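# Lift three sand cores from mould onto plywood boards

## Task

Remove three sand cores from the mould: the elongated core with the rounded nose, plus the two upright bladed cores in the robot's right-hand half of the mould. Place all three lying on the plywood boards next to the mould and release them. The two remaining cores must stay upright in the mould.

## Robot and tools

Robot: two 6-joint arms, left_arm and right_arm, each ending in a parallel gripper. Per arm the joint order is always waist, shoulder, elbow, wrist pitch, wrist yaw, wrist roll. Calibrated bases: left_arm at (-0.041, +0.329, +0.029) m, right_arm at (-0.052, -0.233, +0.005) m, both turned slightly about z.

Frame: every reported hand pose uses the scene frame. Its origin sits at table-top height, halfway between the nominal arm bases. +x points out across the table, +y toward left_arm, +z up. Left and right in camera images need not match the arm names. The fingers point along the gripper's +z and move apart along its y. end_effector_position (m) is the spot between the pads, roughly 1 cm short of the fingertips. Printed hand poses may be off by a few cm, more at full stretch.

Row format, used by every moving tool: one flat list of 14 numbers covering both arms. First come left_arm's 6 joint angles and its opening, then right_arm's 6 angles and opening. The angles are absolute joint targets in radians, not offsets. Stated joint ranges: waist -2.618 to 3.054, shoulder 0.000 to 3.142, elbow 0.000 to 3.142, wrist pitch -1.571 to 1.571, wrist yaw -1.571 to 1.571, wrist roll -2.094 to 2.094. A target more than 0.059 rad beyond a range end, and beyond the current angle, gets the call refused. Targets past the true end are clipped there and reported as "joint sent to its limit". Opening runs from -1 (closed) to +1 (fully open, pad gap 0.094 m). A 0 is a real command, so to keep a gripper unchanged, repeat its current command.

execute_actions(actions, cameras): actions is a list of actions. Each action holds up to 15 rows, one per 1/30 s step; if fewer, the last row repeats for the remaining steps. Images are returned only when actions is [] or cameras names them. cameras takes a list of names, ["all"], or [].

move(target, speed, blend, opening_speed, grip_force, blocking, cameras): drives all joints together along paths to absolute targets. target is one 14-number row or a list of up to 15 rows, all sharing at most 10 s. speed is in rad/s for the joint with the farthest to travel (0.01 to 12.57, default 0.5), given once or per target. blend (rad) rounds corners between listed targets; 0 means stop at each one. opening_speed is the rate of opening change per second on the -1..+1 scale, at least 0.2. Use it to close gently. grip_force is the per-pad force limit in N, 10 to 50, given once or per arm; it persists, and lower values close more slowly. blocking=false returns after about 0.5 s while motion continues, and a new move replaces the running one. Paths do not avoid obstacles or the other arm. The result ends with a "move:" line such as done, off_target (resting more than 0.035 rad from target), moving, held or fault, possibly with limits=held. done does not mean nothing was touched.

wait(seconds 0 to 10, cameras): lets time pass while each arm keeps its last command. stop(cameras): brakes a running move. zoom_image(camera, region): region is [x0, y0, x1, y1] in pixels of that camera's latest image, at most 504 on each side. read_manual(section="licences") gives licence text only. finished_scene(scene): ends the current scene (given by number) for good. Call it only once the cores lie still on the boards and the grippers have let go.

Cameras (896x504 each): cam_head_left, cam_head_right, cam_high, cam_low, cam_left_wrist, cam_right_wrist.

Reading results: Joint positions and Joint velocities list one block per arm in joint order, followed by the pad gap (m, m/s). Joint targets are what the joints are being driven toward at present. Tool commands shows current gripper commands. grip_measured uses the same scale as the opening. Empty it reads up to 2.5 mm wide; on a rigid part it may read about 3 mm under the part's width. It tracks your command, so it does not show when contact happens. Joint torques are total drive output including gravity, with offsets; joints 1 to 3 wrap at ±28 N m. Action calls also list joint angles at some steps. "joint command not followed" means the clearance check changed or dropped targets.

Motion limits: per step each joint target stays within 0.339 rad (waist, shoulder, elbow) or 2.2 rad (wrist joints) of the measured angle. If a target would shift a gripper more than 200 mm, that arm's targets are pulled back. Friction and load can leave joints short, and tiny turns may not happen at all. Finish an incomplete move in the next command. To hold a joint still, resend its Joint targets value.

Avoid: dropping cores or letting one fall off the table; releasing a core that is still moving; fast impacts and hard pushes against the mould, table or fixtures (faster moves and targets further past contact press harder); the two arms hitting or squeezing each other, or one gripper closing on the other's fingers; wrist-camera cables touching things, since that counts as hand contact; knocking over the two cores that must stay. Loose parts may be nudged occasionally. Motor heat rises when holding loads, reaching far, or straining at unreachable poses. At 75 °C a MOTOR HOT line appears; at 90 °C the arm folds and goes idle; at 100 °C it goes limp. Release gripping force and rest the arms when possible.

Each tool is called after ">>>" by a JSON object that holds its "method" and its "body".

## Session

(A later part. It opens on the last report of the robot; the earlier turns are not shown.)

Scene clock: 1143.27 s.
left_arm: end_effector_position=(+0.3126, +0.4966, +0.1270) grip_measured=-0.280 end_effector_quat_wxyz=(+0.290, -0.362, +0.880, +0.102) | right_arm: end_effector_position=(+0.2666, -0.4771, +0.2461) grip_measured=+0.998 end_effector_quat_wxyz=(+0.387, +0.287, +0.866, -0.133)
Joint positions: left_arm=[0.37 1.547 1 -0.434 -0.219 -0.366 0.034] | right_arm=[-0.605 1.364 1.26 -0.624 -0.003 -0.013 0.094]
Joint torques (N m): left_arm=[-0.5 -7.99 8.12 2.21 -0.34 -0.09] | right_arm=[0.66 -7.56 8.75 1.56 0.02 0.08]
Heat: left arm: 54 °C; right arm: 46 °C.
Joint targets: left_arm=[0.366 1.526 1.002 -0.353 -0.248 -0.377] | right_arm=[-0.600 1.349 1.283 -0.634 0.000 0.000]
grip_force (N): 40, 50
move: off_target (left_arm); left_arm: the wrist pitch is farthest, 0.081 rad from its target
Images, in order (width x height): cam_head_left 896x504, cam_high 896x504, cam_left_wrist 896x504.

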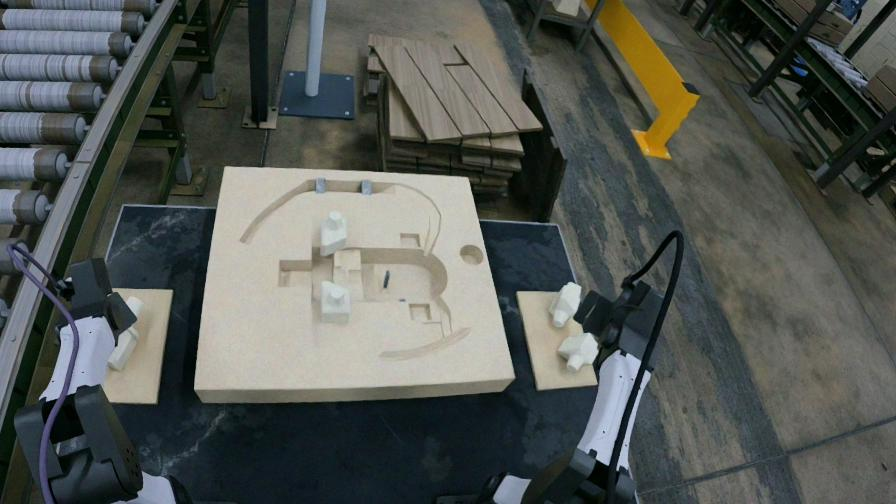

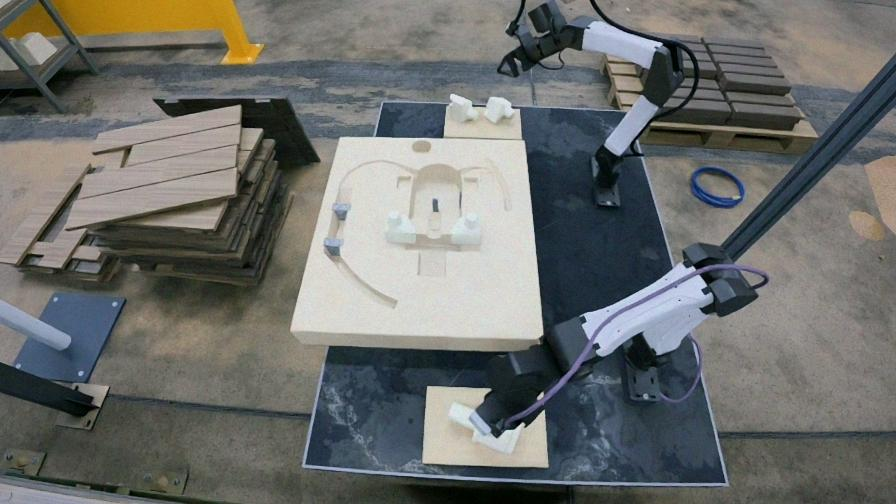

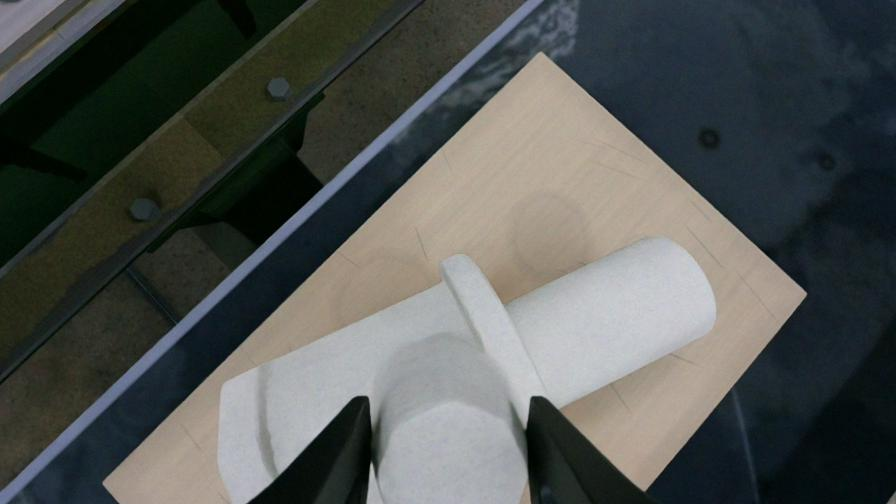

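>>> {"method": "move", "body": {"target": [0.366, 1.530, 0.992, -0.340, -0.248, -0.377, -0.6, -0.60, 1.349, 1.283, -0.634, 0.0, 0.0, 1.0], "speed": 0.1, "grip_force": [15, 50]}}

>>> {"method": "move", "body": {"target": [0.366, 1.534, 0.982, -0.327, -0.248, -0.377, -0.6, -0.60, 1.349, 1.283, -0.634, 0.0, 0.0, 1.0], "speed": 0.1, "cameras": ["cam_left_wrist"]}}

Scene clock: 1150.43 s.
left_arm: end_effector_position=(+0.3137, +0.4971, +0.1262) grip_measured=-0.262 end_effector_quat_wxyz=(+0.294, -0.362, +0.879, +0.102) | right_arm: end_effector_position=(+0.2666, -0.4771, +0.2461) grip_measured=+0.998 end_effector_quat_wxyz=(+0.387, +0.287, +0.866, -0.133)
Joint positions: left_arm=[0.37 1.547 0.991 -0.416 -0.22 -0.366 0.035] | right_arm=[-0.605 1.364 1.26 -0.624 -0.003 -0.013 0.094]
Joint torques (N m): left_arm=[-0.47 -7.61 7.84 2.18 -0.35 -0.09] | right_arm=[0.77 -7.57 8.54 1.55 0.02 0.1]
Heat: left arm: 53 °C; right arm: 47 °C.
Joint targets: left_arm=[0.366 1.530 0.992 -0.340 -0.248 -0.377] | right_arm=[-0.600 1.349 1.283 -0.634 0.000 0.000]
grip_force (N): 15, 50
move: off_target (left_arm); left_arm: the wrist pitch is farthest, 0.076 rad from its target

Scene clock: 1151.13 s.
left_arm: end_effector_position=(+0.3145, +0.4978, +0.1257) grip_measured=-0.262 end_effector_quat_wxyz=(+0.298, -0.362, +0.877, +0.103) | right_arm: end_effector_position=(+0.2666, -0.4771, +0.2461) grip_measured=+0.998 end_effector_quat_wxyz=(+0.387, +0.287, +0.866, -0.133)
Joint positions: left_arm=[0.37 1.547 0.984 -0.401 -0.222 -0.366 0.035] | right_arm=[-0.605 1.364 1.26 -0.624 -0.003 -0.013 0.094]
Joint torques (N m): left_arm=[-0.46 -7.24 7.61 2.17 -0.32 -0.08] | right_arm=[0.79 -7.57 8.73 1.54 0.01 0.08]
Heat: left arm: 53 °C; right arm: 47 °C.
Joint targets: left_arm=[0.366 1.534 0.982 -0.327 -0.248 -0.377] | right_arm=[-0.600 1.349 1.283 -0.634 0.000 0.000]
grip_force (N): 15, 50
move: off_target (left_arm); left_arm: the wrist pitch is farthest, 0.074 rad from its target
Images, in order (width x height): cam_left_wrist 896x504.

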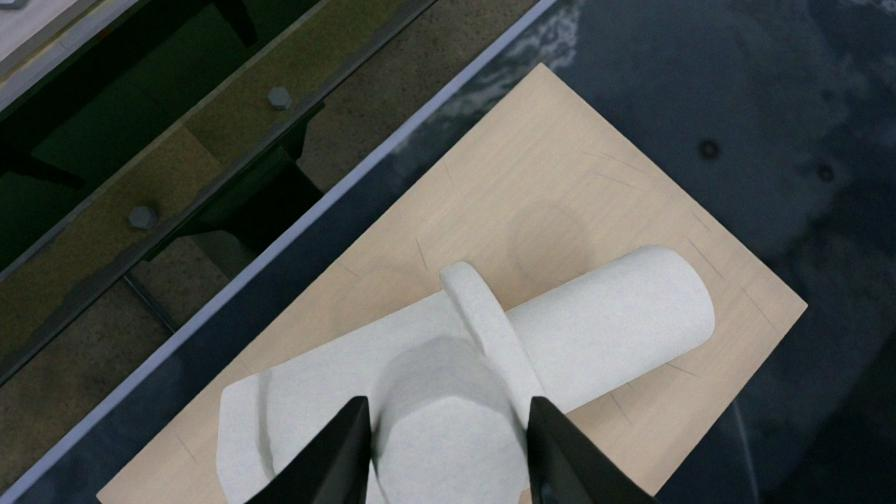

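>>> {"method": "move", "body": {"target": [0.366, 1.534, 0.982, -0.37, -0.248, -0.377, -0.6, -0.60, 1.349, 1.283, -0.634, 0.0, 0.0, 1.0], "speed": 0.1}}

>>> {"method": "move", "body": {"target": [0.366, 1.534, 0.982, -0.37, -0.248, -0.377, 0.2, -0.60, 1.349, 1.283, -0.634, 0.0, 0.0, 1.0], "speed": 0.1, "opening_speed": 0.3, "cameras": ["cam_left_wrist", "cam_high"]}}

Scene clock: 1157.90 s.
left_arm: end_effector_position=(+0.3142, +0.4977, +0.1255) grip_measured=-0.262 end_effector_quat_wxyz=(+0.297, -0.362, +0.877, +0.103) | right_arm: end_effector_position=(+0.2666, -0.4771, +0.2461) grip_measured=+0.998 end_effector_quat_wxyz=(+0.387, +0.287, +0.866, -0.133)
Joint positions: left_arm=[0.37 1.547 0.984 -0.403 -0.222 -0.366 0.035] | right_arm=[-0.605 1.364 1.26 -0.624 -0.003 -0.013 0.094]
Joint torques (N m): left_arm=[-0.46 -7.21 7.54 1.74 -0.32 -0.09] | right_arm=[0.68 -7.56 8.53 1.57 0.03 0.07]
Heat: left arm: 51 °C; right arm: 47 °C.
Joint targets: left_arm=[0.366 1.534 0.982 -0.370 -0.248 -0.377] | right_arm=[-0.600 1.349 1.283 -0.634 0.000 0.000]
grip_force (N): 15, 50
move: done

Scene clock: 1160.77 s.
left_arm: end_effector_position=(+0.3174, +0.5001, +0.1285) grip_measured=+0.199 end_effector_quat_wxyz=(+0.306, -0.363, +0.874, +0.106) | right_arm: end_effector_position=(+0.2666, -0.4771, +0.2461) grip_measured=+0.998 end_effector_quat_wxyz=(+0.387, +0.287, +0.866, -0.133)
Joint positions: left_arm=[0.37 1.547 0.984 -0.383 -0.229 -0.366 0.056] | right_arm=[-0.605 1.364 1.26 -0.624 -0.003 -0.013 0.094]
Joint torques (N m): left_arm=[-0.43 -7.31 7.66 1.58 -0.27 -0.08] | right_arm=[0.83 -7.5 8.57 1.59 0.02 0.04]
Heat: left arm: 51 °C; right arm: 47 °C.
Joint targets: left_arm=[0.366 1.534 0.982 -0.370 -0.248 -0.377] | right_arm=[-0.600 1.349 1.283 -0.634 0.000 0.000]
grip_force (N): 15, 50
move: done
Images, in order (width x height): cam_high 896x504, cam_left_wrist 896x504.

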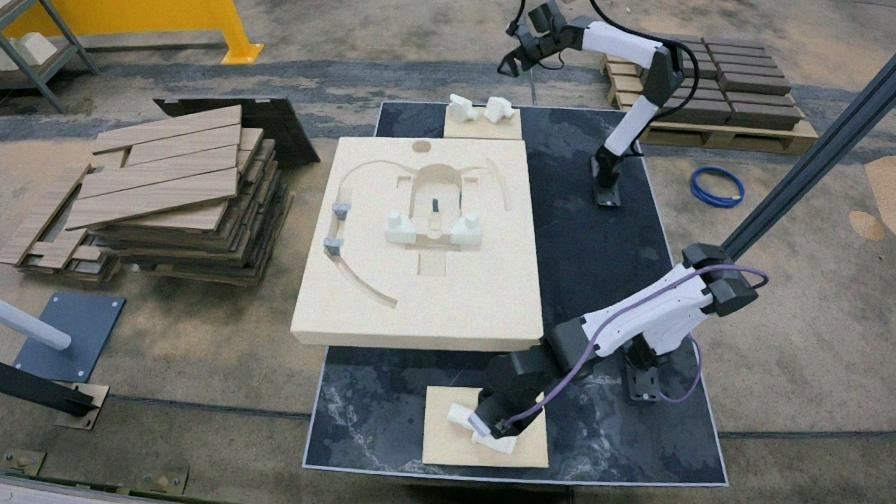

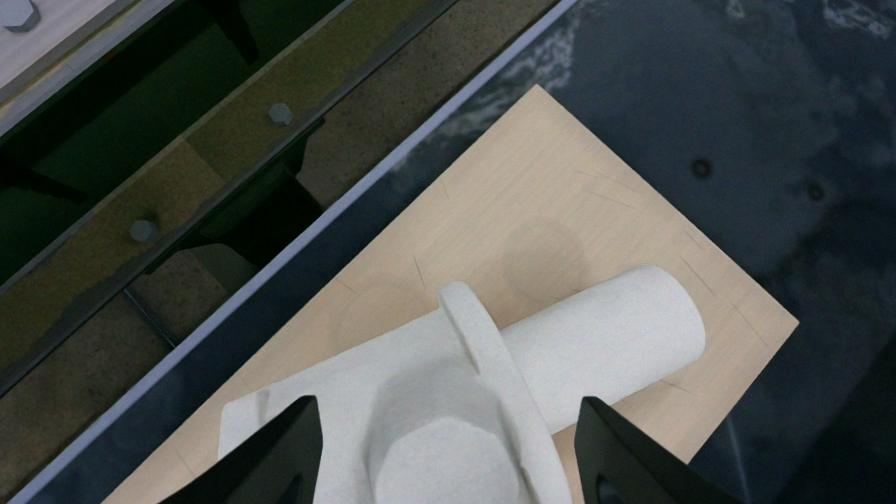

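>>> {"method": "move", "body": {"target": [[0.366, 1.36, 1.17, -0.80, -0.248, -0.377, 0.4, -0.60, 1.349, 1.283, -0.634, 0.0, 0.0, 1.0],[0.25, 1.30, 1.45, -0.85, 0.0, 0.0, 1.0, -0.30, 1.2, 1.283, -0.634, 0.0, 0.0, 1.0]], "speed": [0.3,0.6], "blend": [0.05,0], "grip_force": 50, "cameras": ["all"]}}

Scene clock: 1172.30 s.
left_arm: end_effector_position=(+0.3223, +0.4159, +0.3220) grip_measured=+0.999 end_effector_quat_wxyz=(+0.409, -0.113, +0.904, +0.051) | right_arm: end_effector_position=(+0.3018, -0.3634, +0.3018) grip_measured=+0.998 end_effector_quat_wxyz=(+0.468, +0.149, +0.867, -0.086)
Joint positions: left_arm=[0.253 1.307 1.426 -0.839 -0.013 -0.013 0.094] | right_arm=[-0.304 1.211 1.26 -0.627 -0.001 -0.012 0.094]
Joint torques (N m): left_arm=[-0.43 -4.88 10.32 1.63 0.18 0.13] | right_arm=[0.58 -5.61 8.55 1.71 -0.01 0.06]
Motor temperatures (°C): left_arm=[23 49 50 38 22 22 26] | right_arm=[25 41 47 44 21 24 22]
Heat: left arm: 50 °C; right arm: 47 °C.
Joint targets: left_arm=[0.250 1.300 1.450 -0.850 0.000 0.000] | right_arm=[-0.300 1.200 1.283 -0.634 0.000 0.000]
move: done

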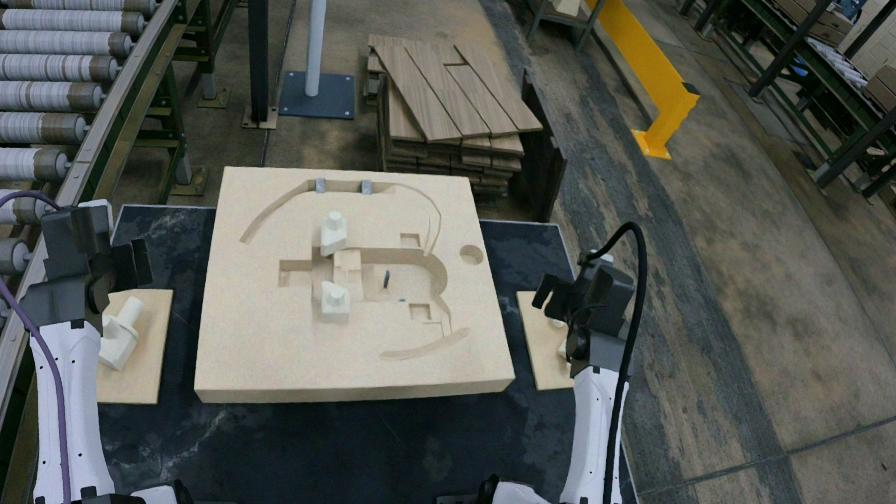

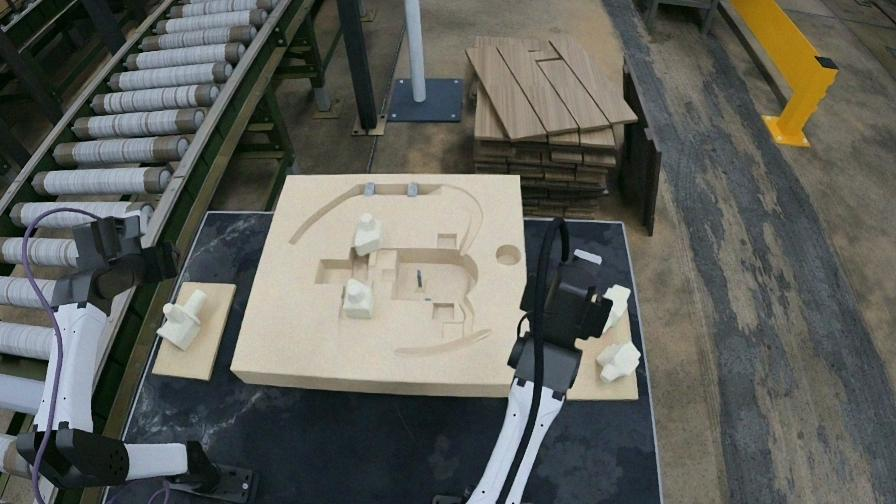

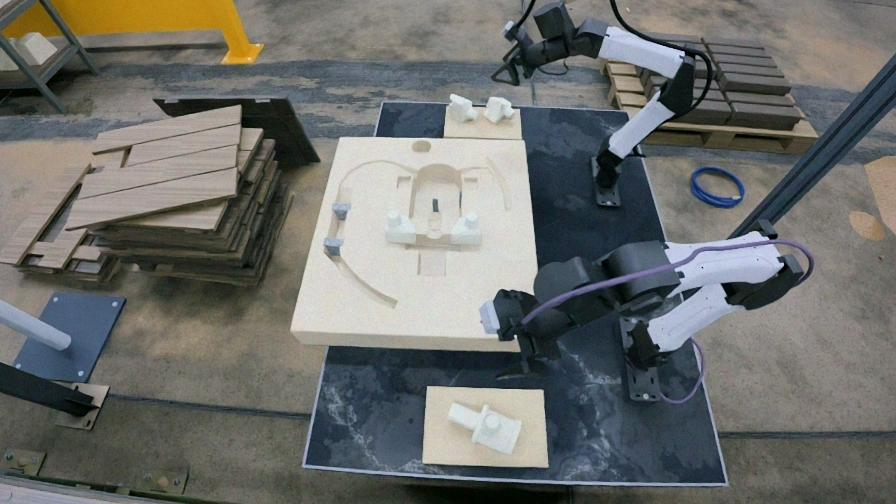

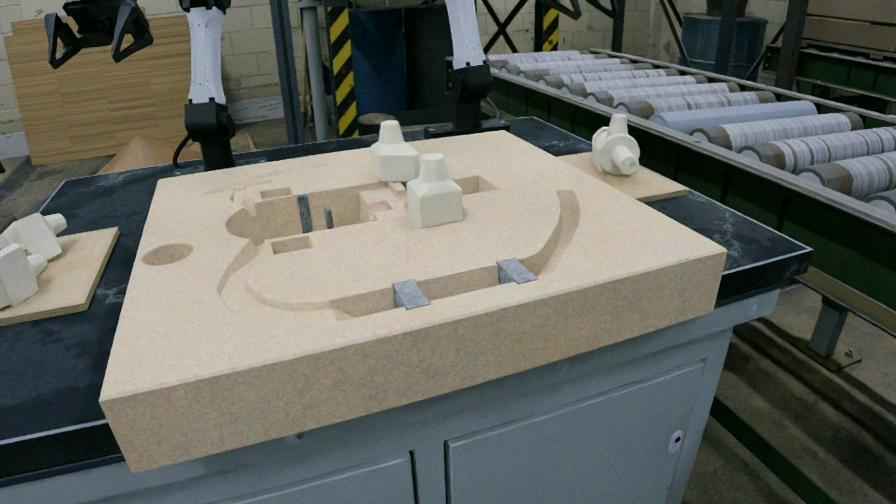

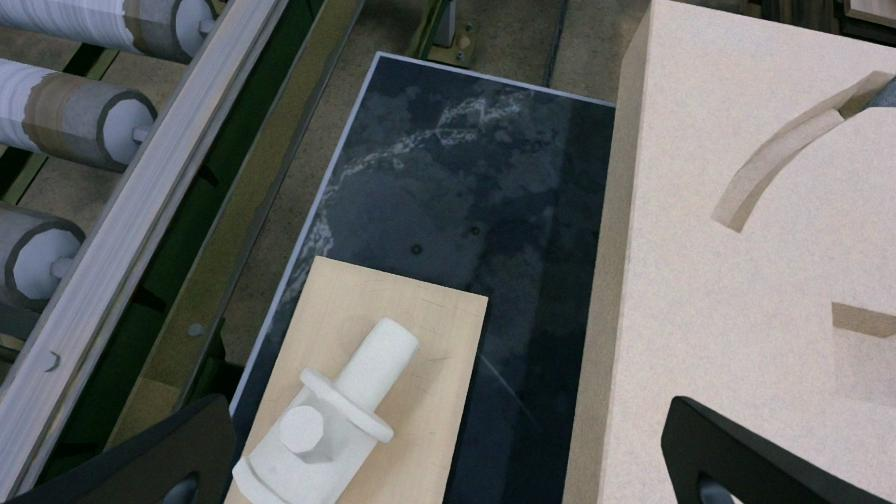

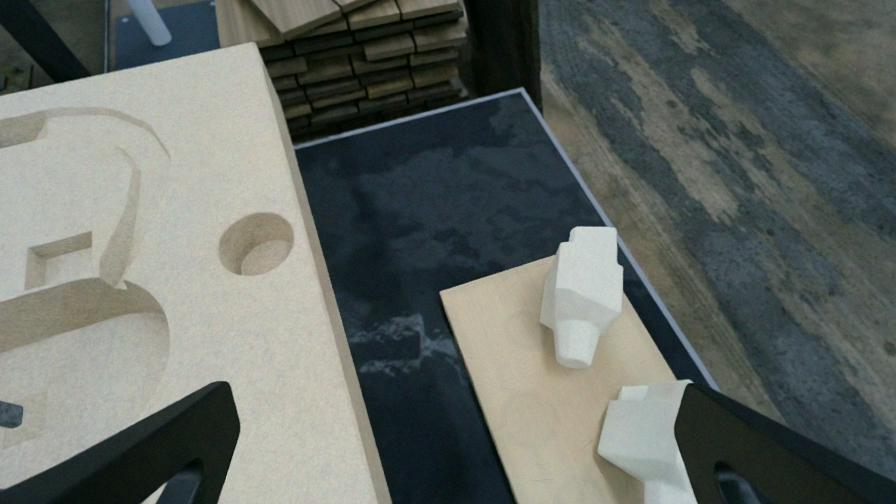

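>>> {"method": "finished_scene", "body": {"scene": 1}}

The scene is finished: the task was done.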